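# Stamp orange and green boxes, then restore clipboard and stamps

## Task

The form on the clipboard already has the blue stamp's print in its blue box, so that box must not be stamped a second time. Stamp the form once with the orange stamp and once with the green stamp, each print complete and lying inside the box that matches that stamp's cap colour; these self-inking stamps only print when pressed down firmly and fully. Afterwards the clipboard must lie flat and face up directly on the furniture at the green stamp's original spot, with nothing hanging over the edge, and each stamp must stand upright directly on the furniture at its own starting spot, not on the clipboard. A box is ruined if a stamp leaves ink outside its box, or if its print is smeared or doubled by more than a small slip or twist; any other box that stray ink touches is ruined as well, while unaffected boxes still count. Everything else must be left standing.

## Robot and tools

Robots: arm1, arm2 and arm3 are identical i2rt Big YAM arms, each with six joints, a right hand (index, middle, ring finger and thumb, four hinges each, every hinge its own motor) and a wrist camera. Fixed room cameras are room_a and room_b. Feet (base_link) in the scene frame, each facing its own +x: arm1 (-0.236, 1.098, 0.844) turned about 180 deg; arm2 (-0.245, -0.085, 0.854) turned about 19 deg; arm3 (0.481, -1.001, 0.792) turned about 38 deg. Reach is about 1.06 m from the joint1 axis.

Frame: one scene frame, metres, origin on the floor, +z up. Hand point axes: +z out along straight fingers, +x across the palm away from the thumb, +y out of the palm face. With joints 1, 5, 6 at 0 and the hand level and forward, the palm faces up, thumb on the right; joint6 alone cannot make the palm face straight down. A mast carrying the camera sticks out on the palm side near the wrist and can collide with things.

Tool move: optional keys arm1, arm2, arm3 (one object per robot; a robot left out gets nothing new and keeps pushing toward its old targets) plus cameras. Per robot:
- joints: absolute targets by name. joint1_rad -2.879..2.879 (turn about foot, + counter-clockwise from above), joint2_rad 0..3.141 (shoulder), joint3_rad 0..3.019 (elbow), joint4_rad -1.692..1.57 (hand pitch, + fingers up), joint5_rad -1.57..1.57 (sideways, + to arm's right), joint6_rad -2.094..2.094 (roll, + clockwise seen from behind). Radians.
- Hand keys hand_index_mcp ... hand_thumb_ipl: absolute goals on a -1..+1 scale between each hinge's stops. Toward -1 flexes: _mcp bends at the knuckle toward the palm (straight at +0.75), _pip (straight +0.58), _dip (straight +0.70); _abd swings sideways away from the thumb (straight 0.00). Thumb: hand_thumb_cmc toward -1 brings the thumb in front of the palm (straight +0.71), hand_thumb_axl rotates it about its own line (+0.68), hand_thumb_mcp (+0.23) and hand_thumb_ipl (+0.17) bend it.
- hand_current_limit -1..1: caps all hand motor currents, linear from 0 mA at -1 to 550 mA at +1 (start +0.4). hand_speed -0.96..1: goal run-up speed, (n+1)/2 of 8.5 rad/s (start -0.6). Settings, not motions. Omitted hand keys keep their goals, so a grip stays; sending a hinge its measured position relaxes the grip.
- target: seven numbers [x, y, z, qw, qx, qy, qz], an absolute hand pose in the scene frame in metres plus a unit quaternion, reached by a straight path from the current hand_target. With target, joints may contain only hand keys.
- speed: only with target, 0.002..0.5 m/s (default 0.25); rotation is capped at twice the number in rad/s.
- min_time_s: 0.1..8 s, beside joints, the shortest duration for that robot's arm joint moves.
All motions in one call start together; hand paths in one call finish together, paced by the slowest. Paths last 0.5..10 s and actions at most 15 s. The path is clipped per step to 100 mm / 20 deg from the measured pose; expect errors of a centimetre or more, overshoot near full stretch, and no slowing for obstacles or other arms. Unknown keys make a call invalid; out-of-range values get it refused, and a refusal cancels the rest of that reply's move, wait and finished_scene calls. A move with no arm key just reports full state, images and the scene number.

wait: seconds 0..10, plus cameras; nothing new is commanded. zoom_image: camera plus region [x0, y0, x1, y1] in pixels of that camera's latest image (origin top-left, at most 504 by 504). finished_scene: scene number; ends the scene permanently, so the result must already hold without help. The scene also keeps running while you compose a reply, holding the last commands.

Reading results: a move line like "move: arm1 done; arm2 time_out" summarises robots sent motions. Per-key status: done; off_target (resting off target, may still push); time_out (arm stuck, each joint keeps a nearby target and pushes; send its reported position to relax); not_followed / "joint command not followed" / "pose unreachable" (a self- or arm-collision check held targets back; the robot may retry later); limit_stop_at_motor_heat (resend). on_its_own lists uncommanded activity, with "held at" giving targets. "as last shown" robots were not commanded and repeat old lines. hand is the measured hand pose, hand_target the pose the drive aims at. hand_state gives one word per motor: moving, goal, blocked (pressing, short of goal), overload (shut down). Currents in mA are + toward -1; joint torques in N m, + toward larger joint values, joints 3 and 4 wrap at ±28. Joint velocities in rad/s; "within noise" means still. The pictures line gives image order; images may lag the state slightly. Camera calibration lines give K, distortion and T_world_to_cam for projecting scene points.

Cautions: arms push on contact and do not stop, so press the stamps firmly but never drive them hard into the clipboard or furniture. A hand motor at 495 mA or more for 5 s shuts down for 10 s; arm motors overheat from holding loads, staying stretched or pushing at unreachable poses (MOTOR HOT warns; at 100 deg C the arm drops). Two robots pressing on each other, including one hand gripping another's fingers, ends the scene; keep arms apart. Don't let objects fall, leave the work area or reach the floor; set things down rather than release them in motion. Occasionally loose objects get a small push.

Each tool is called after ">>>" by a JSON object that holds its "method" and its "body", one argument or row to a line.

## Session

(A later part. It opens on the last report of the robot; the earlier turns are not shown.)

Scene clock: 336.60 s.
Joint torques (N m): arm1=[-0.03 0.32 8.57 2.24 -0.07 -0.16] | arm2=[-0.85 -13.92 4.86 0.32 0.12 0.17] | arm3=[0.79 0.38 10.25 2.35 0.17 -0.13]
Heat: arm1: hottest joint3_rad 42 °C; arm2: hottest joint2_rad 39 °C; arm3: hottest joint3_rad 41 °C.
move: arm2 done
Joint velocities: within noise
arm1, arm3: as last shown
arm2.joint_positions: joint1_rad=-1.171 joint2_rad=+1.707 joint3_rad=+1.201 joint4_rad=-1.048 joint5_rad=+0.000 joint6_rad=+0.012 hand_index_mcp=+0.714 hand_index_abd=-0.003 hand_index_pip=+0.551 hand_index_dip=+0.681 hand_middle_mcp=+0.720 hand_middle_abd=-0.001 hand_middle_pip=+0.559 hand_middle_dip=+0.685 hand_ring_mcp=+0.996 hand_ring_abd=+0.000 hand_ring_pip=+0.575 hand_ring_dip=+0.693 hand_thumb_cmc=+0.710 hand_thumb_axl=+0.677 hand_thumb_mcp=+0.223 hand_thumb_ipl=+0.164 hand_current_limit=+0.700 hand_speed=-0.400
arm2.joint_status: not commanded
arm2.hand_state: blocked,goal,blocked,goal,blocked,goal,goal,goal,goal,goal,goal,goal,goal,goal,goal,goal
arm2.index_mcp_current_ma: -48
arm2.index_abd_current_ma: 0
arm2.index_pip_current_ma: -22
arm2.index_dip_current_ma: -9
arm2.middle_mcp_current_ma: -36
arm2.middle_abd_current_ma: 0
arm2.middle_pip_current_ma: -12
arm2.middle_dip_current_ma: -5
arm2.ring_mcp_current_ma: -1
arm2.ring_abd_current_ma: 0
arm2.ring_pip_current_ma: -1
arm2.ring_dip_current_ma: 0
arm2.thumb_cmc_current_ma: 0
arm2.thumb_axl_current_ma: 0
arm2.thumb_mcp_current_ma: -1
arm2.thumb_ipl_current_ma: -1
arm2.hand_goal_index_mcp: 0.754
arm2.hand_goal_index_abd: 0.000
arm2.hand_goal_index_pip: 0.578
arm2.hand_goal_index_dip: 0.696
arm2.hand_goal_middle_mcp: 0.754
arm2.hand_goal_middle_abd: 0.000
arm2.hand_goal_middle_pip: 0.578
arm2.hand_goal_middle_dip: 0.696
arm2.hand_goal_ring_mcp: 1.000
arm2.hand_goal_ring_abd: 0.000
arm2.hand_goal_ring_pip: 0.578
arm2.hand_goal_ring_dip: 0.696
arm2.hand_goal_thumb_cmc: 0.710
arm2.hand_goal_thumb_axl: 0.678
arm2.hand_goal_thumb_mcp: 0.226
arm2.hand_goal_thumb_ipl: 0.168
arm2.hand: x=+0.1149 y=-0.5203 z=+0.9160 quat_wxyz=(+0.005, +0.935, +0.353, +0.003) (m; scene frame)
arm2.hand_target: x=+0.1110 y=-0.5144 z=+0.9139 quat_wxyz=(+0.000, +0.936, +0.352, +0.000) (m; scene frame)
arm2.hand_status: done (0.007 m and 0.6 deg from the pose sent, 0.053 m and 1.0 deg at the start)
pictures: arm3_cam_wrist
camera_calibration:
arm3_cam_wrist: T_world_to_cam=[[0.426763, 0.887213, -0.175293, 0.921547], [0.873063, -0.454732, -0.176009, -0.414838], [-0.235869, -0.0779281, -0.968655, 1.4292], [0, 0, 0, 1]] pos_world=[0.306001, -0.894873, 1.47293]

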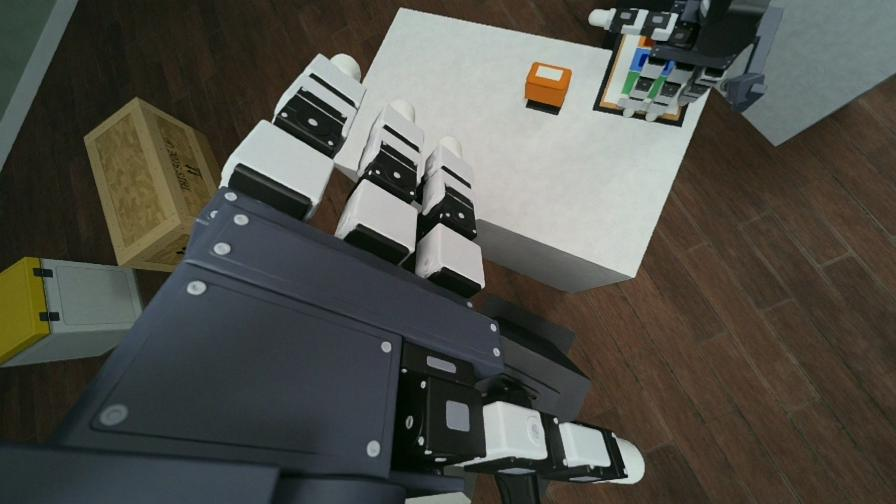

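>>> {"method": "move", "body": {
  "arm2": {"target": [0.125, -0.531, 0.965, 0, 0.9361, 0.3518, 0], "speed": 0.1}
}}

>>> {"method": "move", "body": {
  "arm2": {"joints": {"joint1_rad": -0.44, "joint2_rad": 0.612, "joint3_rad": 1.424, "joint4_rad": -1.396, "joint5_rad": 0.04, "joint6_rad": 1.051}, "min_time_s": 2.5},
  "cameras": ["arm2_cam_wrist", "arm3_cam_wrist"]
}}

>>> {"method": "zoom_image", "body": {
  "camera": "arm3_cam_wrist",
  "region": [560, 0, 760, 160]
}}

>>> {"method": "zoom_image", "body": {
  "camera": "arm2_cam_wrist",
  "region": [500, 80, 800, 440]
}}

Scene clock: 344.20 s.
Joint torques (N m): arm1=[-0.03 0.26 8.58 2.24 -0.07 -0.15] | arm2=[-1.08 -14.56 9.25 -0.23 0.11 0.15] | arm3=[1.49 -0.26 10.29 2.41 0.2 -0.17]
Heat: arm1: hottest joint3_rad 42 °C; arm2: hottest joint2_rad 39 °C; arm3: hottest joint3_rad 41 °C.
move: arm2 off_target
Joint velocities: within noise
arm1, arm3: as last shown
arm2.joint_positions: joint1_rad=-1.171 joint2_rad=+1.704 joint3_rad=+1.279 joint4_rad=-1.185 joint5_rad=+0.000 joint6_rad=+0.012 hand_index_mcp=+0.747 hand_index_abd=-0.003 hand_index_pip=+0.574 hand_index_dip=+0.693 hand_middle_mcp=+0.747 hand_middle_abd=-0.001 hand_middle_pip=+0.575 hand_middle_dip=+0.693 hand_ring_mcp=+0.996 hand_ring_abd=+0.000 hand_ring_pip=+0.575 hand_ring_dip=+0.693 hand_thumb_cmc=+0.710 hand_thumb_axl=+0.677 hand_thumb_mcp=+0.223 hand_thumb_ipl=+0.164 hand_current_limit=+0.700 hand_speed=-0.400
arm2.joint_status: not commanded
arm2.hand_state: goal,goal,goal,goal,goal,goal,goal,goal,goal,goal,goal,goal,goal,goal,goal,goal
arm2.index_mcp_current_ma: -2
arm2.index_abd_current_ma: 0
arm2.index_pip_current_ma: -1
arm2.index_dip_current_ma: -1
arm2.middle_mcp_current_ma: -2
arm2.middle_abd_current_ma: 0
arm2.middle_pip_current_ma: -1
arm2.middle_dip_current_ma: 0
arm2.ring_mcp_current_ma: -1
arm2.ring_abd_current_ma: 0
arm2.ring_pip_current_ma: -1
arm2.ring_dip_current_ma: 0
arm2.thumb_cmc_current_ma: 0
arm2.thumb_axl_current_ma: 0
arm2.thumb_mcp_current_ma: -1
arm2.thumb_ipl_current_ma: -1
arm2.hand_goal_index_mcp: 0.754
arm2.hand_goal_index_abd: 0.000
arm2.hand_goal_index_pip: 0.578
arm2.hand_goal_index_dip: 0.696
arm2.hand_goal_middle_mcp: 0.754
arm2.hand_goal_middle_abd: 0.000
arm2.hand_goal_middle_pip: 0.578
arm2.hand_goal_middle_dip: 0.696
arm2.hand_goal_ring_mcp: 1.000
arm2.hand_goal_ring_abd: 0.000
arm2.hand_goal_ring_pip: 0.578
arm2.hand_goal_ring_dip: 0.696
arm2.hand_goal_thumb_cmc: 0.710
arm2.hand_goal_thumb_axl: 0.678
arm2.hand_goal_thumb_mcp: 0.226
arm2.hand_goal_thumb_ipl: 0.168
arm2.hand: x=+0.1142 y=-0.5195 z=+0.9391 quat_wxyz=(-0.022, +0.935, +0.353, -0.008) (m; scene frame)
arm2.hand_target: x=+0.1243 y=-0.5303 z=+0.9650 quat_wxyz=(+0.000, +0.936, +0.352, +0.000) (m; scene frame)
arm2.hand_status: off_target (0.030 m and 2.6 deg from the pose sent, 0.051 m and 0.7 deg at the start)
pictures: none

Scene clock: 347.47 s.
Joint torques (N m): arm1=[0.03 0.26 8.58 2.26 -0.07 -0.16] | arm2=[-0.26 3.72 8.91 1.83 0.2 0.12] | arm3=[1.26 0.21 9.98 2.56 0.19 -0.13]
Heat: arm1: hottest joint3_rad 42 °C; arm2: hottest joint2_rad 39 °C; arm3: hottest joint3_rad 41 °C.
move: arm2 done
Joint velocities: within noise
arm1, arm3: as last shown
arm2.joint_positions: joint1_rad=-0.452 joint2_rad=+0.605 joint3_rad=+1.389 joint4_rad=-1.383 joint5_rad=+0.036 joint6_rad=+1.041 hand_index_mcp=+0.756 hand_index_abd=+0.000 hand_index_pip=+0.576 hand_index_dip=+0.693 hand_middle_mcp=+0.756 hand_middle_abd=+0.000 hand_middle_pip=+0.576 hand_middle_dip=+0.694 hand_ring_mcp=+1.000 hand_ring_abd=+0.000 hand_ring_pip=+0.576 hand_ring_dip=+0.693 hand_thumb_cmc=+0.712 hand_thumb_axl=+0.677 hand_thumb_mcp=+0.223 hand_thumb_ipl=+0.164 hand_current_limit=+0.700 hand_speed=-0.400
arm2.joint_status: all done
arm2.hand_state: goal,goal,goal,goal,goal,goal,goal,goal,goal,goal,goal,goal,goal,goal,goal,goal
arm2.index_mcp_current_ma: 0
arm2.index_abd_current_ma: 0
arm2.index_pip_current_ma: 0
arm2.index_dip_current_ma: 0
arm2.middle_mcp_current_ma: 0
arm2.middle_abd_current_ma: 0
arm2.middle_pip_current_ma: 0
arm2.middle_dip_current_ma: 0
arm2.ring_mcp_current_ma: 0
arm2.ring_abd_current_ma: 0
arm2.ring_pip_current_ma: 0
arm2.ring_dip_current_ma: 0
arm2.thumb_cmc_current_ma: 0
arm2.thumb_axl_current_ma: 0
arm2.thumb_mcp_current_ma: -1
arm2.thumb_ipl_current_ma: -1
arm2.hand_goal_index_mcp: 0.754
arm2.hand_goal_index_abd: 0.000
arm2.hand_goal_index_pip: 0.578
arm2.hand_goal_index_dip: 0.696
arm2.hand_goal_middle_mcp: 0.754
arm2.hand_goal_middle_abd: 0.000
arm2.hand_goal_middle_pip: 0.578
arm2.hand_goal_middle_dip: 0.696
arm2.hand_goal_ring_mcp: 1.000
arm2.hand_goal_ring_abd: 0.000
arm2.hand_goal_ring_pip: 0.578
arm2.hand_goal_ring_dip: 0.696
arm2.hand_goal_thumb_cmc: 0.710
arm2.hand_goal_thumb_axl: 0.678
arm2.hand_goal_thumb_mcp: 0.226
arm2.hand_goal_thumb_ipl: 0.168
arm2.hand: x=-0.0209 y=-0.2069 z=+1.4056 quat_wxyz=(+0.161, +0.868, +0.172, +0.437) (m; scene frame)
arm2.hand_target: x=-0.0243 y=-0.2045 z=+1.4180 quat_wxyz=(+0.160, +0.865, +0.171, +0.445) (m; scene frame)
arm2.hand_status: not commanded
pictures: arm2_cam_wrist, arm3_cam_wrist
camera_calibration:
arm2_cam_wrist: T_world_to_cam=[[-0.346893, -0.879805, -0.324974, 0.307296], [-0.90873, 0.401031, -0.115693, 0.179505], [0.232112, 0.255181, -0.93862, 1.49841], [0, 0, 0, 1]] pos_world=[-0.0780797, -0.183992, 1.52707]
arm3_cam_wrist: T_world_to_cam=[[0.426763, 0.887213, -0.175293, 0.921547], [0.873063, -0.454732, -0.176009, -0.414838], [-0.235869, -0.0779281, -0.968655, 1.4292], [0, 0, 0, 1]] pos_world=[0.306001, -0.894873, 1.47293]

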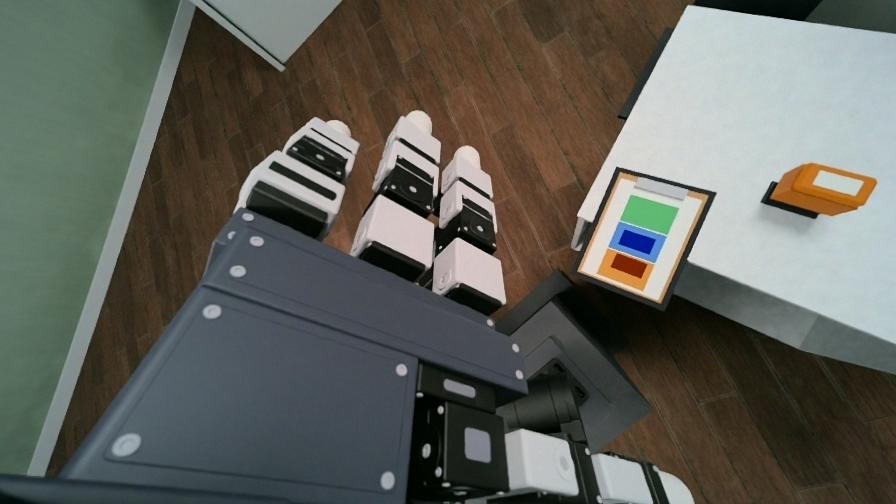

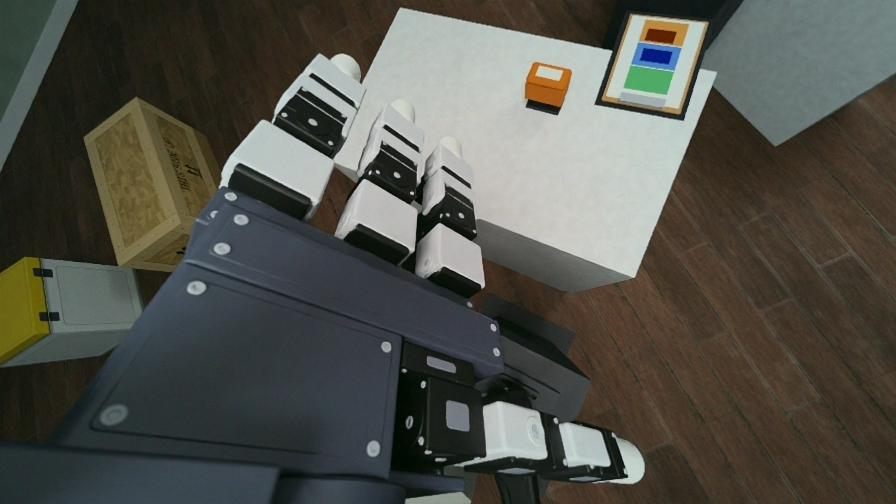

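Scaled by 2.520 from the camera's 896x504 image, which has a finer 1280x720 frame.

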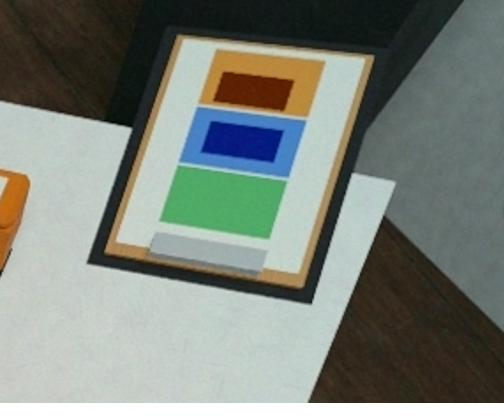

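Scaled by 1.400 from the camera's 896x504 image, which has a finer 1280x720 frame.

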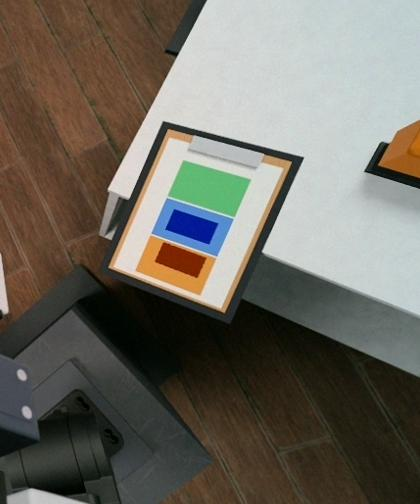

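>>> {"method": "move", "body": {
  "arm2": {"target": [-0.1128, -0.3371, 1.08, 0, 0.9229, 0.3851, 0], "speed": 0.3, "joints": {"hand_speed": -0.5, "hand_index_mcp": 0.644, "hand_index_pip": 0.578, "hand_index_dip": 0.696, "hand_middle_mcp": 0.644, "hand_middle_pip": 0.578, "hand_middle_dip": 0.696, "hand_ring_mcp": 0.644, "hand_ring_pip": 0.578, "hand_ring_dip": 0.696, "hand_thumb_cmc": -0.571, "hand_thumb_mcp": 0.1, "hand_thumb_ipl": -0.63, "hand_current_limit": 0.4}},
  "cameras": ["arm2_cam_wrist", "arm3_cam_wrist", "room_a"]
}}

Scene clock: 377.23 s.
Joint torques (N m): arm1=[0.03 0.26 8.57 2.25 -0.07 -0.16] | arm2=[-2.02 -0.15 7.08 1.16 0.08 -0.03] | arm3=[1.2 0.15 10 2.47 0.22 -0.14]
Heat: arm1: hottest joint3_rad 42 °C; arm2: hottest joint2_rad 38 °C; arm3: hottest joint3_rad 41 °C.
move: arm2 done
Joint velocities: within noise
arm1: as last shown
arm2.joint_positions: joint1_rad=-1.429 joint2_rad=+0.812 joint3_rad=+0.872 joint4_rad=-1.636 joint5_rad=-0.003 joint6_rad=-0.316 hand_index_mcp=+0.646 hand_index_abd=+0.000 hand_index_pip=+0.577 hand_index_dip=+0.693 hand_middle_mcp=+0.646 hand_middle_abd=+0.000 hand_middle_pip=+0.577 hand_middle_dip=+0.694 hand_ring_mcp=+0.646 hand_ring_abd=+0.000 hand_ring_pip=+0.576 hand_ring_dip=+0.693 hand_thumb_cmc=-0.567 hand_thumb_axl=+0.677 hand_thumb_mcp=+0.099 hand_thumb_ipl=-0.628 hand_current_limit=+0.400 hand_speed=-0.500
arm2.joint_status: all done
arm2.hand_state: goal,goal,goal,goal,goal,goal,goal,goal,goal,goal,goal,goal,goal,goal,goal,goal
arm2.index_mcp_current_ma: 0
arm2.index_abd_current_ma: 0
arm2.index_pip_current_ma: 0
arm2.index_dip_current_ma: 0
arm2.middle_mcp_current_ma: 0
arm2.middle_abd_current_ma: 0
arm2.middle_pip_current_ma: 0
arm2.middle_dip_current_ma: 0
arm2.ring_mcp_current_ma: 0
arm2.ring_abd_current_ma: 0
arm2.ring_pip_current_ma: 0
arm2.ring_dip_current_ma: 0
arm2.thumb_cmc_current_ma: 1
arm2.thumb_axl_current_ma: 0
arm2.thumb_mcp_current_ma: 0
arm2.thumb_ipl_current_ma: 0
arm2.hand_goal_index_mcp: 0.644
arm2.hand_goal_index_abd: 0.000
arm2.hand_goal_index_pip: 0.578
arm2.hand_goal_index_dip: 0.696
arm2.hand_goal_middle_mcp: 0.644
arm2.hand_goal_middle_abd: 0.000
arm2.hand_goal_middle_pip: 0.578
arm2.hand_goal_middle_dip: 0.696
arm2.hand_goal_ring_mcp: 0.644
arm2.hand_goal_ring_abd: 0.000
arm2.hand_goal_ring_pip: 0.578
arm2.hand_goal_ring_dip: 0.696
arm2.hand_goal_thumb_cmc: -0.570
arm2.hand_goal_thumb_axl: 0.678
arm2.hand_goal_thumb_mcp: 0.100
arm2.hand_goal_thumb_ipl: -0.630
arm2.hand: x=-0.1120 y=-0.3316 z=+1.0793 quat_wxyz=(-0.006, +0.922, +0.386, +0.001) (m; scene frame)
arm2.hand_target: x=-0.1129 y=-0.3370 z=+1.0801 quat_wxyz=(+0.000, +0.923, +0.385, +0.000) (m; scene frame)
arm2.hand_status: done (0.006 m and 0.7 deg from the pose sent, 0.362 m and 59.7 deg at the start; a joint's target at an end of its range on 22 of 84 steps)
arm3.joint_positions: joint1_rad=+2.290 joint2_rad=+0.632 joint3_rad=+1.361 joint4_rad=-1.266 joint5_rad=+0.116 joint6_rad=+0.997 hand_index_mcp=+0.756 hand_index_abd=+0.000 hand_index_pip=+0.577 hand_index_dip=+0.696 hand_middle_mcp=+0.757 hand_middle_abd=+0.000 hand_middle_pip=+0.577 hand_middle_dip=+0.696 hand_ring_mcp=+0.757 hand_ring_abd=+0.000 hand_ring_pip=+0.577 hand_ring_dip=+0.696 hand_thumb_cmc=+0.716 hand_thumb_axl=+0.677 hand_thumb_mcp=+0.226 hand_thumb_ipl=+0.168 hand_current_limit=+0.400 hand_speed=-0.600
arm3.joint_status: not commanded
arm3.hand_state: goal,goal,goal,goal,goal,goal,goal,goal,goal,goal,goal,goal,goal,goal,goal,goal
arm3.index_mcp_current_ma: 0
arm3.index_abd_current_ma: 0
arm3.index_pip_current_ma: 0
arm3.index_dip_current_ma: 0
arm3.middle_mcp_current_ma: 1
arm3.middle_abd_current_ma: 0
arm3.middle_pip_current_ma: 0
arm3.middle_dip_current_ma: 0
arm3.ring_mcp_current_ma: 1
arm3.ring_abd_current_ma: 0
arm3.ring_pip_current_ma: 0
arm3.ring_dip_current_ma: 0
arm3.thumb_cmc_current_ma: 0
arm3.thumb_axl_current_ma: 0
arm3.thumb_mcp_current_ma: 0
arm3.thumb_ipl_current_ma: 0
arm3.hand_goal_index_mcp: 0.754
arm3.hand_goal_index_abd: 0.000
arm3.hand_goal_index_pip: 0.576
arm3.hand_goal_index_dip: 0.696
arm3.hand_goal_middle_mcp: 0.754
arm3.hand_goal_middle_abd: 0.000
arm3.hand_goal_middle_pip: 0.576
arm3.hand_goal_middle_dip: 0.696
arm3.hand_goal_ring_mcp: 0.754
arm3.hand_goal_ring_abd: 0.000
arm3.hand_goal_ring_pip: 0.576
arm3.hand_goal_ring_dip: 0.696
arm3.hand_goal_thumb_cmc: 0.714
arm3.hand_goal_thumb_axl: 0.678
arm3.hand_goal_thumb_mcp: 0.226
arm3.hand_goal_thumb_ipl: 0.168
arm3.hand: x=+0.2443 y=-0.8522 z=+1.3572 quat_wxyz=(-0.439, -0.142, +0.857, +0.228) (m; scene frame)
arm3.hand_target: x=+0.2459 y=-0.8548 z=+1.3669 quat_wxyz=(-0.449, -0.144, +0.852, +0.230) (m; scene frame)
arm3.hand_status: not commanded
pictures: arm2_cam_wrist, arm3_cam_wrist, room_a
camera_calibration:
arm2_cam_wrist: T_world_to_cam=[[-0.14819, -0.988589, -0.0270355, -0.275372], [-0.679838, 0.0819778, 0.728766, -0.882601], [-0.718234, 0.126375, -0.684229, 0.821406], [0, 0, 0, 1]] pos_world=[-0.0508718, -0.303681, 1.19779]
arm3_cam_wrist: T_world_to_cam=[[0.426763, 0.887213, -0.175293, 0.921547], [0.873063, -0.454732, -0.176009, -0.414838], [-0.235869, -0.0779281, -0.968655, 1.4292], [0, 0, 0, 1]] pos_world=[0.306001, -0.894873, 1.47293]

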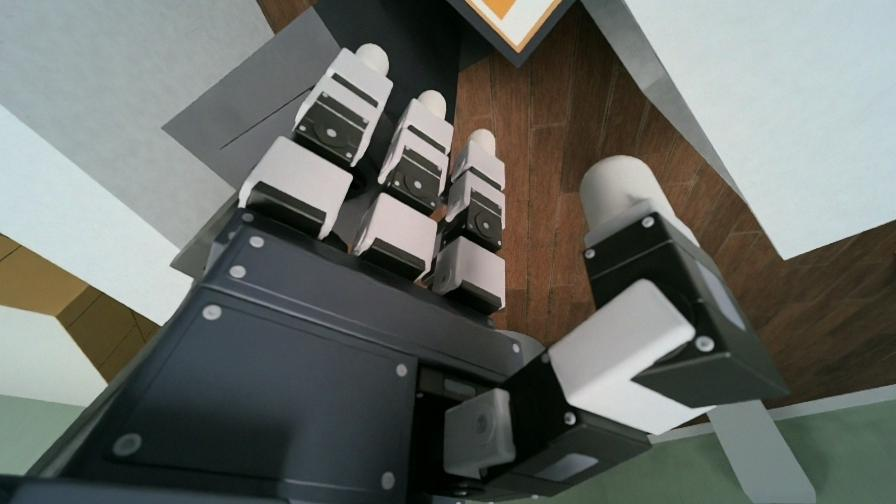

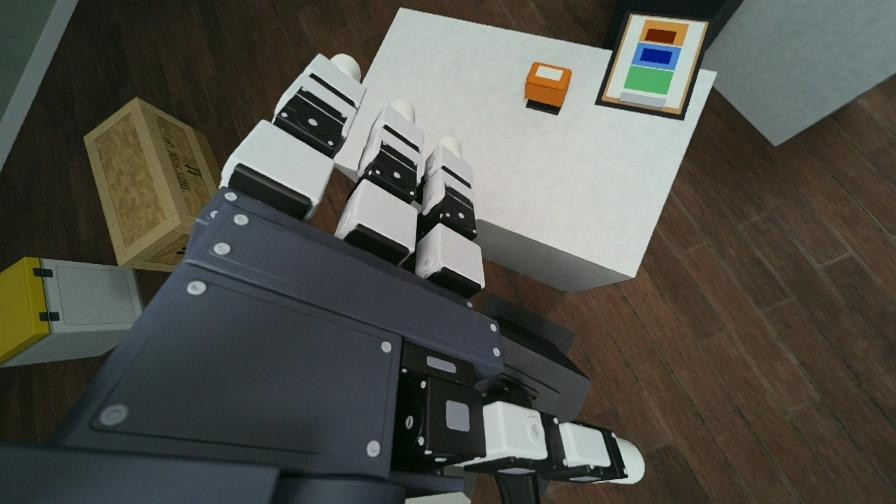

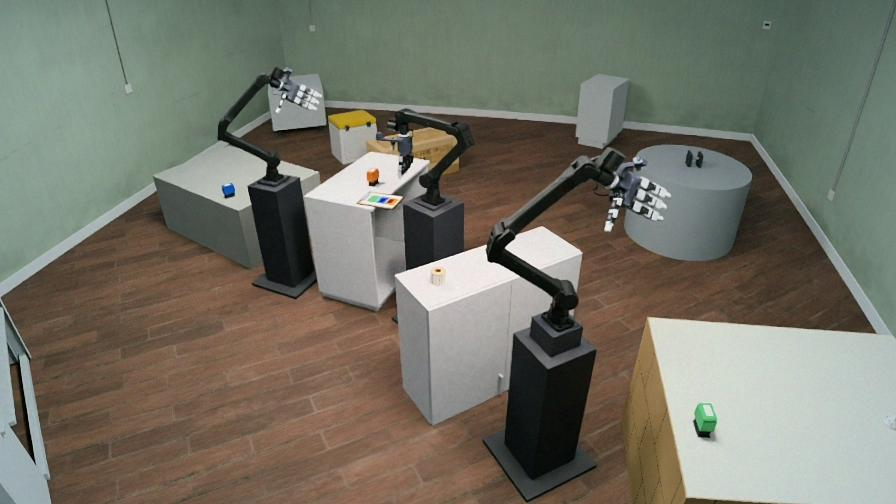

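>>> {"method": "move", "body": {
  "arm2": {"target": [-0.1085, -0.3435, 0.95, 0, 0.9229, 0.3851, 0], "speed": 0.12},
  "cameras": ["arm2_cam_wrist", "arm3_cam_wrist"]
}}

>>> {"method": "zoom_image", "body": {
  "camera": "arm3_cam_wrist",
  "region": [560, 0, 760, 160]
}}

Scene clock: 388.07 s.
Joint torques (N m): arm1=[0.03 0.32 8.58 2.25 -0.07 -0.15] | arm2=[-1.85 -0.38 6.57 1.24 0.08 0.03] | arm3=[1.73 -1.38 10.13 2.32 0.22 -0.13]
Heat: arm1: hottest joint3_rad 42 °C; arm2: hottest joint2_rad 37 °C; arm3: hottest joint3_rad 41 °C.
move: arm2 done
Joint velocities: within noise
arm1.joint_positions: joint1_rad=-0.443 joint2_rad=+0.603 joint3_rad=+1.383 joint4_rad=-1.250 joint5_rad=-0.063 joint6_rad=+1.016 hand_index_mcp=+0.756 hand_index_abd=+0.001 hand_index_pip=+0.577 hand_index_dip=+0.696 hand_middle_mcp=+0.756 hand_middle_abd=+0.001 hand_middle_pip=+0.577 hand_middle_dip=+0.696 hand_ring_mcp=+0.756 hand_ring_abd=+0.000 hand_ring_pip=+0.577 hand_ring_dip=+0.696 hand_thumb_cmc=+0.715 hand_thumb_axl=+0.677 hand_thumb_mcp=+0.226 hand_thumb_ipl=+0.168 hand_current_limit=+0.400 hand_speed=-0.600
arm1.joint_status: not commanded
arm1.hand_state: goal,goal,goal,goal,goal,goal,goal,goal,goal,goal,goal,goal,goal,goal,goal,goal
arm1.index_mcp_current_ma: 1
arm1.index_abd_current_ma: 0
arm1.index_pip_current_ma: 0
arm1.index_dip_current_ma: 0
arm1.middle_mcp_current_ma: 1
arm1.middle_abd_current_ma: 0
arm1.middle_pip_current_ma: 0
arm1.middle_dip_current_ma: 0
arm1.ring_mcp_current_ma: 1
arm1.ring_abd_current_ma: 0
arm1.ring_pip_current_ma: 0
arm1.ring_dip_current_ma: 0
arm1.thumb_cmc_current_ma: 1
arm1.thumb_axl_current_ma: 0
arm1.thumb_mcp_current_ma: 0
arm1.thumb_ipl_current_ma: 0
arm1.hand_goal_index_mcp: 0.754
arm1.hand_goal_index_abd: 0.000
arm1.hand_goal_index_pip: 0.576
arm1.hand_goal_index_dip: 0.696
arm1.hand_goal_middle_mcp: 0.754
arm1.hand_goal_middle_abd: 0.000
arm1.hand_goal_middle_pip: 0.576
arm1.hand_goal_middle_dip: 0.696
arm1.hand_goal_ring_mcp: 0.754
arm1.hand_goal_ring_abd: 0.000
arm1.hand_goal_ring_pip: 0.576
arm1.hand_goal_ring_dip: 0.696
arm1.hand_goal_thumb_cmc: 0.714
arm1.hand_goal_thumb_axl: 0.678
arm1.hand_goal_thumb_mcp: 0.226
arm1.hand_goal_thumb_ipl: 0.168
arm1.hand: x=-0.4358 y=+1.2748 z=+1.4220 quat_wxyz=(-0.472, -0.064, +0.850, +0.227) (m; scene frame)
arm1.hand_target: x=-0.4310 y=+1.2745 z=+1.4376 quat_wxyz=(-0.484, -0.061, +0.841, +0.236) (m; scene frame)
arm1.hand_status: not commanded
arm2.joint_positions: joint1_rad=-1.429 joint2_rad=+0.895 joint3_rad=+0.569 joint4_rad=-1.245 joint5_rad=-0.003 joint6_rad=-0.316 hand_index_mcp=+0.646 hand_index_abd=+0.000 hand_index_pip=+0.577 hand_index_dip=+0.693 hand_middle_mcp=+0.646 hand_middle_abd=+0.000 hand_middle_pip=+0.577 hand_middle_dip=+0.694 hand_ring_mcp=+0.646 hand_ring_abd=+0.000 hand_ring_pip=+0.576 hand_ring_dip=+0.693 hand_thumb_cmc=-0.567 hand_thumb_axl=+0.677 hand_thumb_mcp=+0.099 hand_thumb_ipl=-0.628 hand_current_limit=+0.400 hand_speed=-0.500
arm2.joint_status: not commanded
arm2.hand_state: goal,goal,goal,goal,goal,goal,goal,goal,goal,goal,goal,goal,goal,goal,goal,goal
arm2.index_mcp_current_ma: 0
arm2.index_abd_current_ma: 0
arm2.index_pip_current_ma: 0
arm2.index_dip_current_ma: 0
arm2.middle_mcp_current_ma: 0
arm2.middle_abd_current_ma: 0
arm2.middle_pip_current_ma: 0
arm2.middle_dip_current_ma: 0
arm2.ring_mcp_current_ma: 0
arm2.ring_abd_current_ma: 0
arm2.ring_pip_current_ma: 0
arm2.ring_dip_current_ma: 0
arm2.thumb_cmc_current_ma: 1
arm2.thumb_axl_current_ma: 0
arm2.thumb_mcp_current_ma: 0
arm2.thumb_ipl_current_ma: 0
arm2.hand_goal_index_mcp: 0.644
arm2.hand_goal_index_abd: 0.000
arm2.hand_goal_index_pip: 0.578
arm2.hand_goal_index_dip: 0.696
arm2.hand_goal_middle_mcp: 0.644
arm2.hand_goal_middle_abd: 0.000
arm2.hand_goal_middle_pip: 0.578
arm2.hand_goal_middle_dip: 0.696
arm2.hand_goal_ring_mcp: 0.644
arm2.hand_goal_ring_abd: 0.000
arm2.hand_goal_ring_pip: 0.578
arm2.hand_goal_ring_dip: 0.696
arm2.hand_goal_thumb_cmc: -0.570
arm2.hand_goal_thumb_axl: 0.678
arm2.hand_goal_thumb_mcp: 0.100
arm2.hand_goal_thumb_ipl: -0.630
arm2.hand: x=-0.1081 y=-0.3392 z=+0.9509 quat_wxyz=(-0.003, +0.922, +0.386, +0.001) (m; scene frame)
arm2.hand_target: x=-0.1086 y=-0.3434 z=+0.9500 quat_wxyz=(+0.000, +0.923, +0.385, +0.000) (m; scene frame)
arm2.hand_status: done (0.004 m and 0.4 deg from the pose sent, 0.130 m and 0.7 deg at the start)
arm3: as last shown
pictures: arm2_cam_wrist, arm3_cam_wrist
camera_calibration:
arm2_cam_wrist: T_world_to_cam=[[-0.147721, -0.988762, -0.0229734, -0.28969], [-0.681526, 0.0849317, 0.726848, -0.783036], [-0.716729, 0.123027, -0.686414, 0.738466], [0, 0, 0, 1]] pos_world=[-0.0471725, -0.310781, 1.06939]
arm3_cam_wrist: T_world_to_cam=[[0.426763, 0.887213, -0.175293, 0.921547], [0.873063, -0.454732, -0.176009, -0.414838], [-0.235869, -0.0779281, -0.968655, 1.4292], [0, 0, 0, 1]] pos_world=[0.306001, -0.894873, 1.47293]

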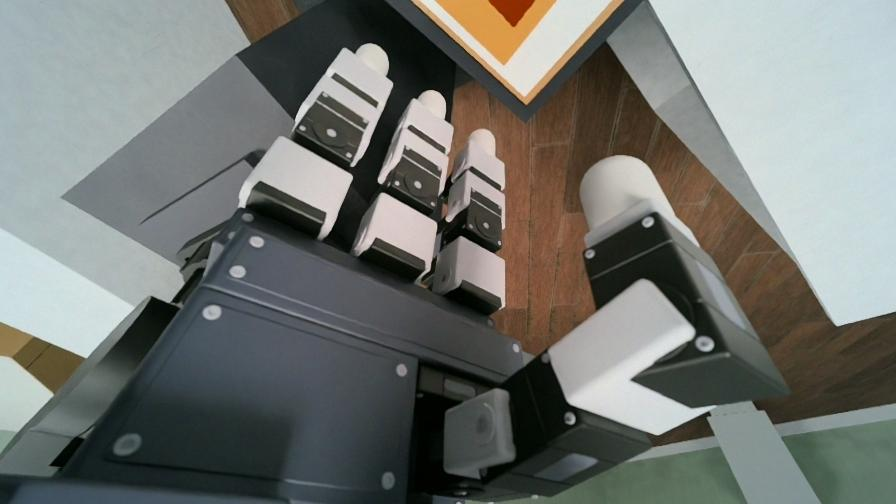

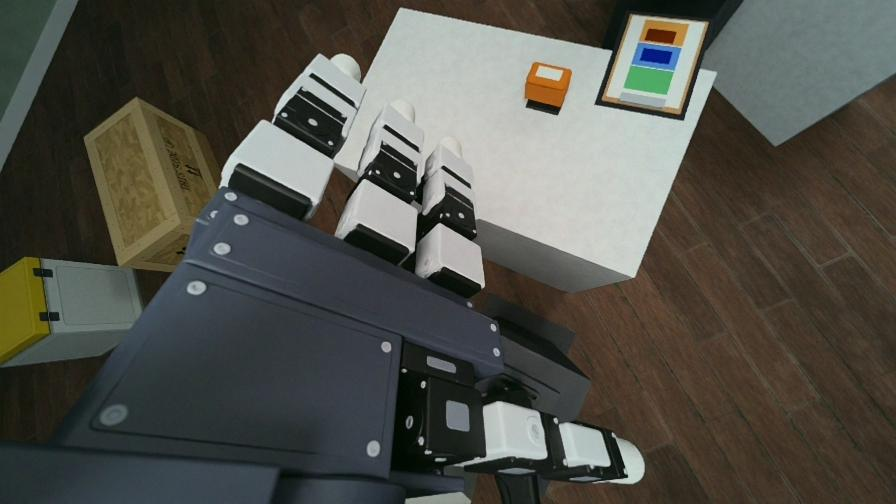

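Scaled by 2.520 from the camera's 896x504 image, which has a finer 1280x720 frame.

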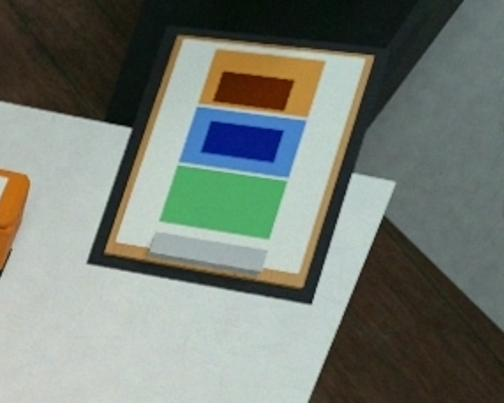

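>>> {"method": "move", "body": {
  "arm2": {"target": [-0.108, -0.343, 0.87, 0, 0.9229, 0.3851, 0], "speed": 0.1},
  "cameras": ["arm2_cam_wrist"]
}}

>>> {"method": "move", "body": {
  "arm2": {"target": [-0.108, -0.343, 0.80, 0, 0.9229, 0.3851, 0], "speed": 0.08},
  "cameras": ["arm2_cam_wrist", "arm3_cam_wrist"]
}}

>>> {"method": "zoom_image", "body": {
  "camera": "arm3_cam_wrist",
  "region": [560, 0, 760, 160]
}}

Scene clock: 399.60 s.
Joint torques (N m): arm1=[0.03 0.32 8.55 2.22 -0.07 -0.16] | arm2=[-1.44 -1.2 5.5 1.21 0.08 0.08] | arm3=[1.55 -0.21 10.06 2.33 0.18 -0.17]
Heat: arm1: hottest joint3_rad 42 °C; arm2: hottest joint2_rad 37 °C; arm3: hottest joint3_rad 41 °C.
move: arm2 done
Joint velocities: within noise
arm1, arm3: as last shown
arm2.joint_positions: joint1_rad=-1.429 joint2_rad=+1.053 joint3_rad=+0.418 joint4_rad=-0.935 joint5_rad=-0.003 joint6_rad=-0.316 hand_index_mcp=+0.646 hand_index_abd=+0.000 hand_index_pip=+0.577 hand_index_dip=+0.693 hand_middle_mcp=+0.646 hand_middle_abd=+0.000 hand_middle_pip=+0.577 hand_middle_dip=+0.694 hand_ring_mcp=+0.646 hand_ring_abd=+0.000 hand_ring_pip=+0.576 hand_ring_dip=+0.693 hand_thumb_cmc=-0.567 hand_thumb_axl=+0.677 hand_thumb_mcp=+0.099 hand_thumb_ipl=-0.628 hand_current_limit=+0.400 hand_speed=-0.500
arm2.joint_status: not commanded
arm2.hand_state: goal,goal,goal,goal,goal,goal,goal,goal,goal,goal,goal,goal,goal,goal,goal,goal
arm2.index_mcp_current_ma: 0
arm2.index_abd_current_ma: 0
arm2.index_pip_current_ma: 0
arm2.index_dip_current_ma: 0
arm2.middle_mcp_current_ma: 0
arm2.middle_abd_current_ma: 0
arm2.middle_pip_current_ma: 0
arm2.middle_dip_current_ma: 0
arm2.ring_mcp_current_ma: 0
arm2.ring_abd_current_ma: 0
arm2.ring_pip_current_ma: 0
arm2.ring_dip_current_ma: 0
arm2.thumb_cmc_current_ma: 1
arm2.thumb_axl_current_ma: 0
arm2.thumb_mcp_current_ma: 0
arm2.thumb_ipl_current_ma: 0
arm2.hand_goal_index_mcp: 0.644
arm2.hand_goal_index_abd: 0.000
arm2.hand_goal_index_pip: 0.578
arm2.hand_goal_index_dip: 0.696
arm2.hand_goal_middle_mcp: 0.644
arm2.hand_goal_middle_abd: 0.000
arm2.hand_goal_middle_pip: 0.578
arm2.hand_goal_middle_dip: 0.696
arm2.hand_goal_ring_mcp: 0.644
arm2.hand_goal_ring_abd: 0.000
arm2.hand_goal_ring_pip: 0.578
arm2.hand_goal_ring_dip: 0.696
arm2.hand_goal_thumb_cmc: -0.570
arm2.hand_goal_thumb_axl: 0.678
arm2.hand_goal_thumb_mcp: 0.100
arm2.hand_goal_thumb_ipl: -0.630
arm2.hand: x=-0.1077 y=-0.3400 z=+0.8714 quat_wxyz=(-0.003, +0.922, +0.386, +0.001) (m; scene frame)
arm2.hand_target: x=-0.1080 y=-0.3430 z=+0.8701 quat_wxyz=(+0.000, +0.923, +0.385, +0.000) (m; scene frame)
arm2.hand_status: done (0.003 m and 0.4 deg from the pose sent, 0.081 m and 0.4 deg at the start)
pictures: arm2_cam_wrist
camera_calibration:
arm2_cam_wrist: T_world_to_cam=[[-0.147745, -0.988787, -0.0217371, -0.293298], [-0.682003, 0.0859388, 0.726283, -0.724143], [-0.71627, 0.122129, -0.687053, 0.684558], [0, 0, 0, 1]] pos_world=[-0.0468724, -0.311381, 0.989885]

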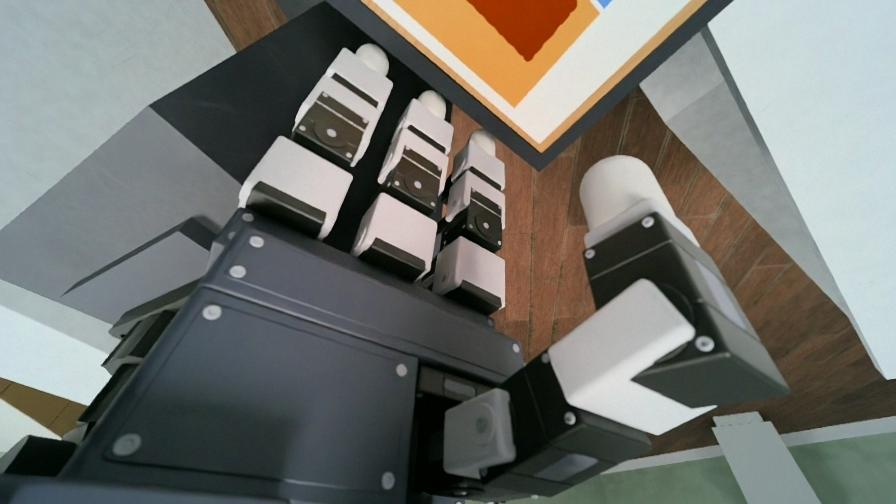

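Scene clock: 401.27 s.
Joint torques (N m): arm1=[0.03 0.26 8.58 2.25 -0.08 -0.16] | arm2=[-1.55 -2.43 3.7 1.24 0.07 0.07] | arm3=[1.03 0.38 10.04 2.67 0.19 -0.16]
Heat: arm1: hottest joint3_rad 42 °C; arm2: hottest joint2_rad 37 °C; arm3: hottest joint3_rad 41 °C.
move: arm2 done
Joint velocities: within noise
arm1, arm3: as last shown
arm2.joint_positions: joint1_rad=-1.429 joint2_rad=+1.308 joint3_rad=+0.330 joint4_rad=-0.589 joint5_rad=-0.003 joint6_rad=-0.316 hand_index_mcp=+0.646 hand_index_abd=+0.000 hand_index_pip=+0.577 hand_index_dip=+0.693 hand_middle_mcp=+0.646 hand_middle_abd=+0.000 hand_middle_pip=+0.577 hand_middle_dip=+0.694 hand_ring_mcp=+0.646 hand_ring_abd=+0.000 hand_ring_pip=+0.576 hand_ring_dip=+0.693 hand_thumb_cmc=-0.567 hand_thumb_axl=+0.677 hand_thumb_mcp=+0.099 hand_thumb_ipl=-0.628 hand_current_limit=+0.400 hand_speed=-0.500
arm2.joint_status: not commanded
arm2.hand_state: goal,goal,goal,goal,goal,goal,goal,goal,goal,goal,goal,goal,goal,goal,goal,goal
arm2.index_mcp_current_ma: 0
arm2.index_abd_current_ma: 0
arm2.index_pip_current_ma: 0
arm2.index_dip_current_ma: 0
arm2.middle_mcp_current_ma: 0
arm2.middle_abd_current_ma: 0
arm2.middle_pip_current_ma: 0
arm2.middle_dip_current_ma: 0
arm2.ring_mcp_current_ma: 0
arm2.ring_abd_current_ma: 0
arm2.ring_pip_current_ma: 0
arm2.ring_dip_current_ma: 0
arm2.thumb_cmc_current_ma: 1
arm2.thumb_axl_current_ma: 0
arm2.thumb_mcp_current_ma: 0
arm2.thumb_ipl_current_ma: 0
arm2.hand_goal_index_mcp: 0.644
arm2.hand_goal_index_abd: 0.000
arm2.hand_goal_index_pip: 0.578
arm2.hand_goal_index_dip: 0.696
arm2.hand_goal_middle_mcp: 0.644
arm2.hand_goal_middle_abd: 0.000
arm2.hand_goal_middle_pip: 0.578
arm2.hand_goal_middle_dip: 0.696
arm2.hand_goal_ring_mcp: 0.644
arm2.hand_goal_ring_abd: 0.000
arm2.hand_goal_ring_pip: 0.578
arm2.hand_goal_ring_dip: 0.696
arm2.hand_goal_thumb_cmc: -0.570
arm2.hand_goal_thumb_axl: 0.678
arm2.hand_goal_thumb_mcp: 0.100
arm2.hand_goal_thumb_ipl: -0.630
arm2.hand: x=-0.1070 y=-0.3413 z=+0.8019 quat_wxyz=(-0.002, +0.922, +0.386, +0.001) (m; scene frame)
arm2.hand_target: x=-0.1080 y=-0.3430 z=+0.8001 quat_wxyz=(+0.000, +0.923, +0.385, +0.000) (m; scene frame)
arm2.hand_status: done (0.003 m and 0.3 deg from the pose sent, 0.071 m and 0.4 deg at the start)
pictures: arm2_cam_wrist, arm3_cam_wrist
camera_calibration:
arm2_cam_wrist: T_world_to_cam=[[-0.147712, -0.988819, -0.0204422, -0.297008], [-0.682535, 0.0869568, 0.725661, -0.672296], [-0.71577, 0.121141, -0.687749, 0.637726], [0, 0, 0, 1]] pos_world=[-0.0462724, -0.312481, 0.920382]
arm3_cam_wrist: T_world_to_cam=[[0.426763, 0.887213, -0.175293, 0.921547], [0.873063, -0.454732, -0.176009, -0.414838], [-0.235869, -0.0779281, -0.968655, 1.4292], [0, 0, 0, 1]] pos_world=[0.306001, -0.894873, 1.47293]

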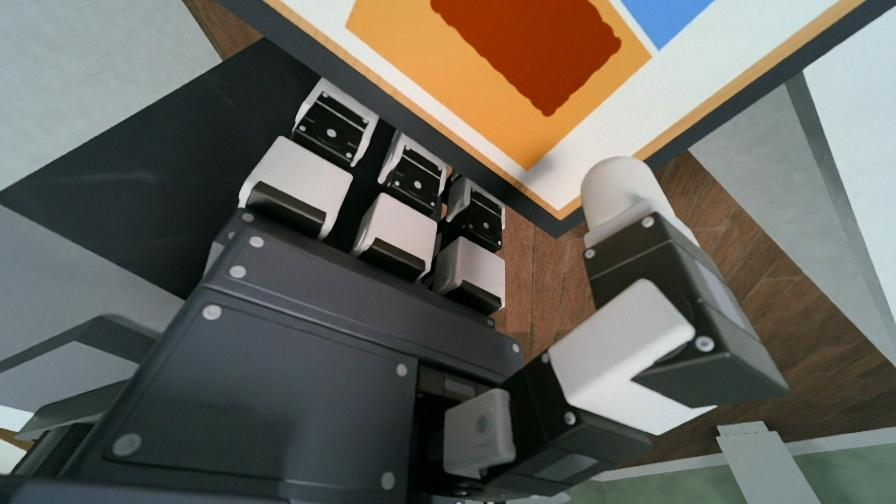

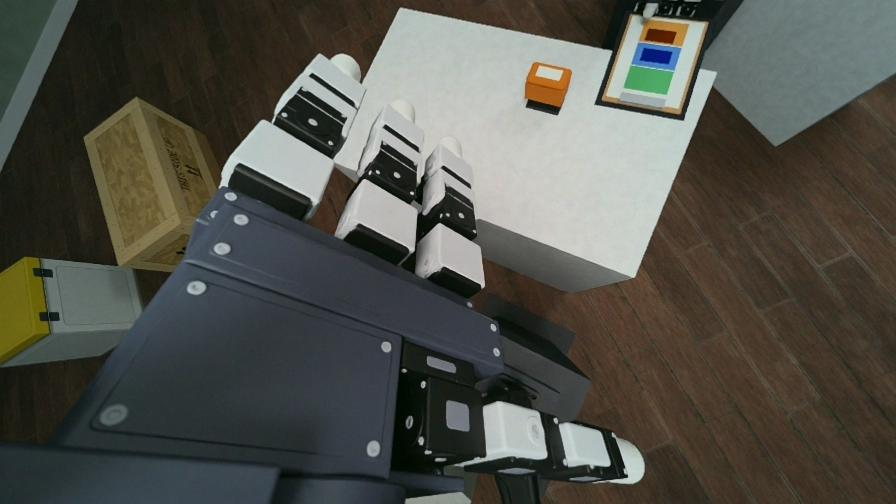

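Scaled by 2.520 from the camera's 896x504 image, which has a finer 1280x720 frame.

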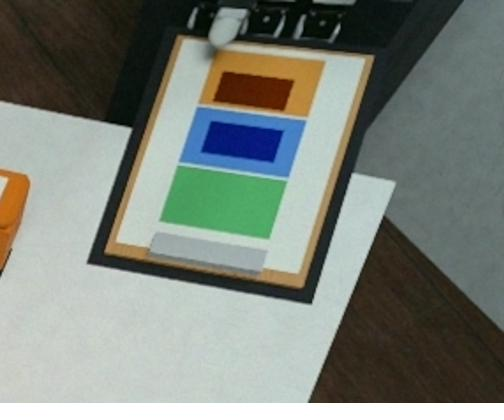

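>>> {"method": "move", "body": {
  "arm2": {"joints": {"hand_speed": -0.6, "hand_index_pip": -0.55, "hand_middle_pip": -0.55, "hand_ring_pip": -0.55, "hand_index_mcp": 0.62, "hand_middle_mcp": 0.62, "hand_ring_mcp": 0.62}},
  "cameras": ["arm2_cam_wrist", "arm3_cam_wrist"]
}}

>>> {"method": "zoom_image", "body": {
  "camera": "arm3_cam_wrist",
  "region": [560, 0, 760, 160]
}}

Scene clock: 403.87 s.
Joint torques (N m): arm1=[0.03 0.38 8.59 2.25 -0.07 -0.15] | arm2=[-1.44 -2.61 3.74 1.25 0.06 0.08] | arm3=[0.5 -0.62 10.09 2.48 0.27 -0.12]
Heat: arm1: hottest joint3_rad 42 °C; arm2: hottest joint2_rad 37 °C; arm3: hottest joint3_rad 41 °C.
move: arm2 done
Joint velocities: within noise
arm1, arm3: as last shown
arm2.joint_positions: joint1_rad=-1.429 joint2_rad=+1.309 joint3_rad=+0.330 joint4_rad=-0.589 joint5_rad=-0.003 joint6_rad=-0.316 hand_index_mcp=+0.624 hand_index_abd=+0.000 hand_index_pip=-0.541 hand_index_dip=+0.693 hand_middle_mcp=+0.624 hand_middle_abd=+0.000 hand_middle_pip=-0.543 hand_middle_dip=+0.694 hand_ring_mcp=+0.624 hand_ring_abd=+0.000 hand_ring_pip=-0.541 hand_ring_dip=+0.693 hand_thumb_cmc=-0.567 hand_thumb_axl=+0.677 hand_thumb_mcp=+0.099 hand_thumb_ipl=-0.628 hand_current_limit=+0.400 hand_speed=-0.600
arm2.joint_status: all done
arm2.hand_state: goal,goal,goal,goal,goal,goal,goal,goal,goal,goal,goal,goal,goal,goal,goal,goal
arm2.index_mcp_current_ma: 1
arm2.index_abd_current_ma: 0
arm2.index_pip_current_ma: 3
arm2.index_dip_current_ma: 0
arm2.middle_mcp_current_ma: 1
arm2.middle_abd_current_ma: 0
arm2.middle_pip_current_ma: 2
arm2.middle_dip_current_ma: 0
arm2.ring_mcp_current_ma: 1
arm2.ring_abd_current_ma: 0
arm2.ring_pip_current_ma: 3
arm2.ring_dip_current_ma: 0
arm2.thumb_cmc_current_ma: 0
arm2.thumb_axl_current_ma: 0
arm2.thumb_mcp_current_ma: 0
arm2.thumb_ipl_current_ma: 0
arm2.hand_goal_index_mcp: 0.620
arm2.hand_goal_index_abd: 0.000
arm2.hand_goal_index_pip: -0.550
arm2.hand_goal_index_dip: 0.696
arm2.hand_goal_middle_mcp: 0.620
arm2.hand_goal_middle_abd: 0.000
arm2.hand_goal_middle_pip: -0.550
arm2.hand_goal_middle_dip: 0.696
arm2.hand_goal_ring_mcp: 0.620
arm2.hand_goal_ring_abd: 0.000
arm2.hand_goal_ring_pip: -0.550
arm2.hand_goal_ring_dip: 0.696
arm2.hand_goal_thumb_cmc: -0.570
arm2.hand_goal_thumb_axl: 0.678
arm2.hand_goal_thumb_mcp: 0.100
arm2.hand_goal_thumb_ipl: -0.630
arm2.hand: x=-0.1070 y=-0.3412 z=+0.8018 quat_wxyz=(-0.002, +0.922, +0.386, +0.001) (m; scene frame)
arm2.hand_target: x=-0.1080 y=-0.3430 z=+0.8001 quat_wxyz=(+0.000, +0.923, +0.385, +0.000) (m; scene frame)
arm2.hand_status: not commanded
pictures: arm2_cam_wrist, arm3_cam_wrist
camera_calibration:
arm2_cam_wrist: T_world_to_cam=[[-0.147722, -0.988809, -0.0208407, -0.296641], [-0.682407, 0.0866497, 0.725819, -0.672459], [-0.715891, 0.121441, -0.68757, 0.637581], [0, 0, 0, 1]] pos_world=[-0.0462724, -0.312481, 0.920283]
arm3_cam_wrist: T_world_to_cam=[[0.426763, 0.887213, -0.175293, 0.921547], [0.873063, -0.454732, -0.176009, -0.414838], [-0.235869, -0.0779281, -0.968655, 1.4292], [0, 0, 0, 1]] pos_world=[0.306001, -0.894873, 1.47293]

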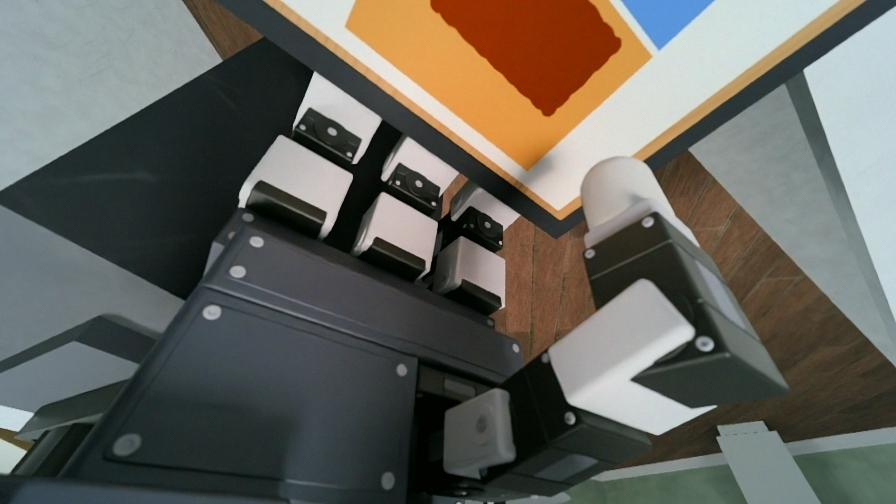

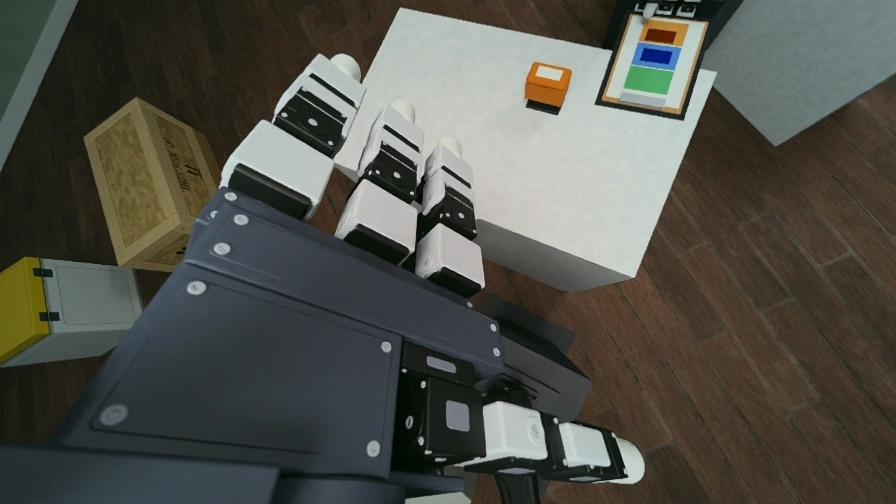

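Scaled by 2.520 from the camera's 896x504 image, which has a finer 1280x720 frame.

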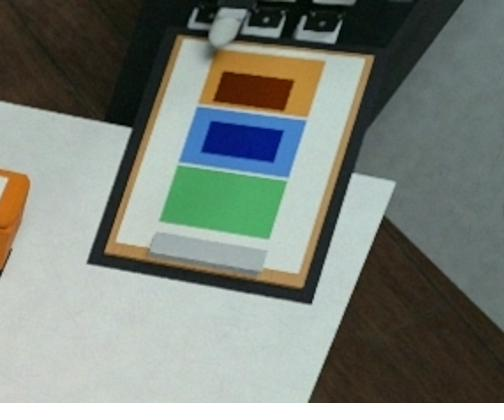

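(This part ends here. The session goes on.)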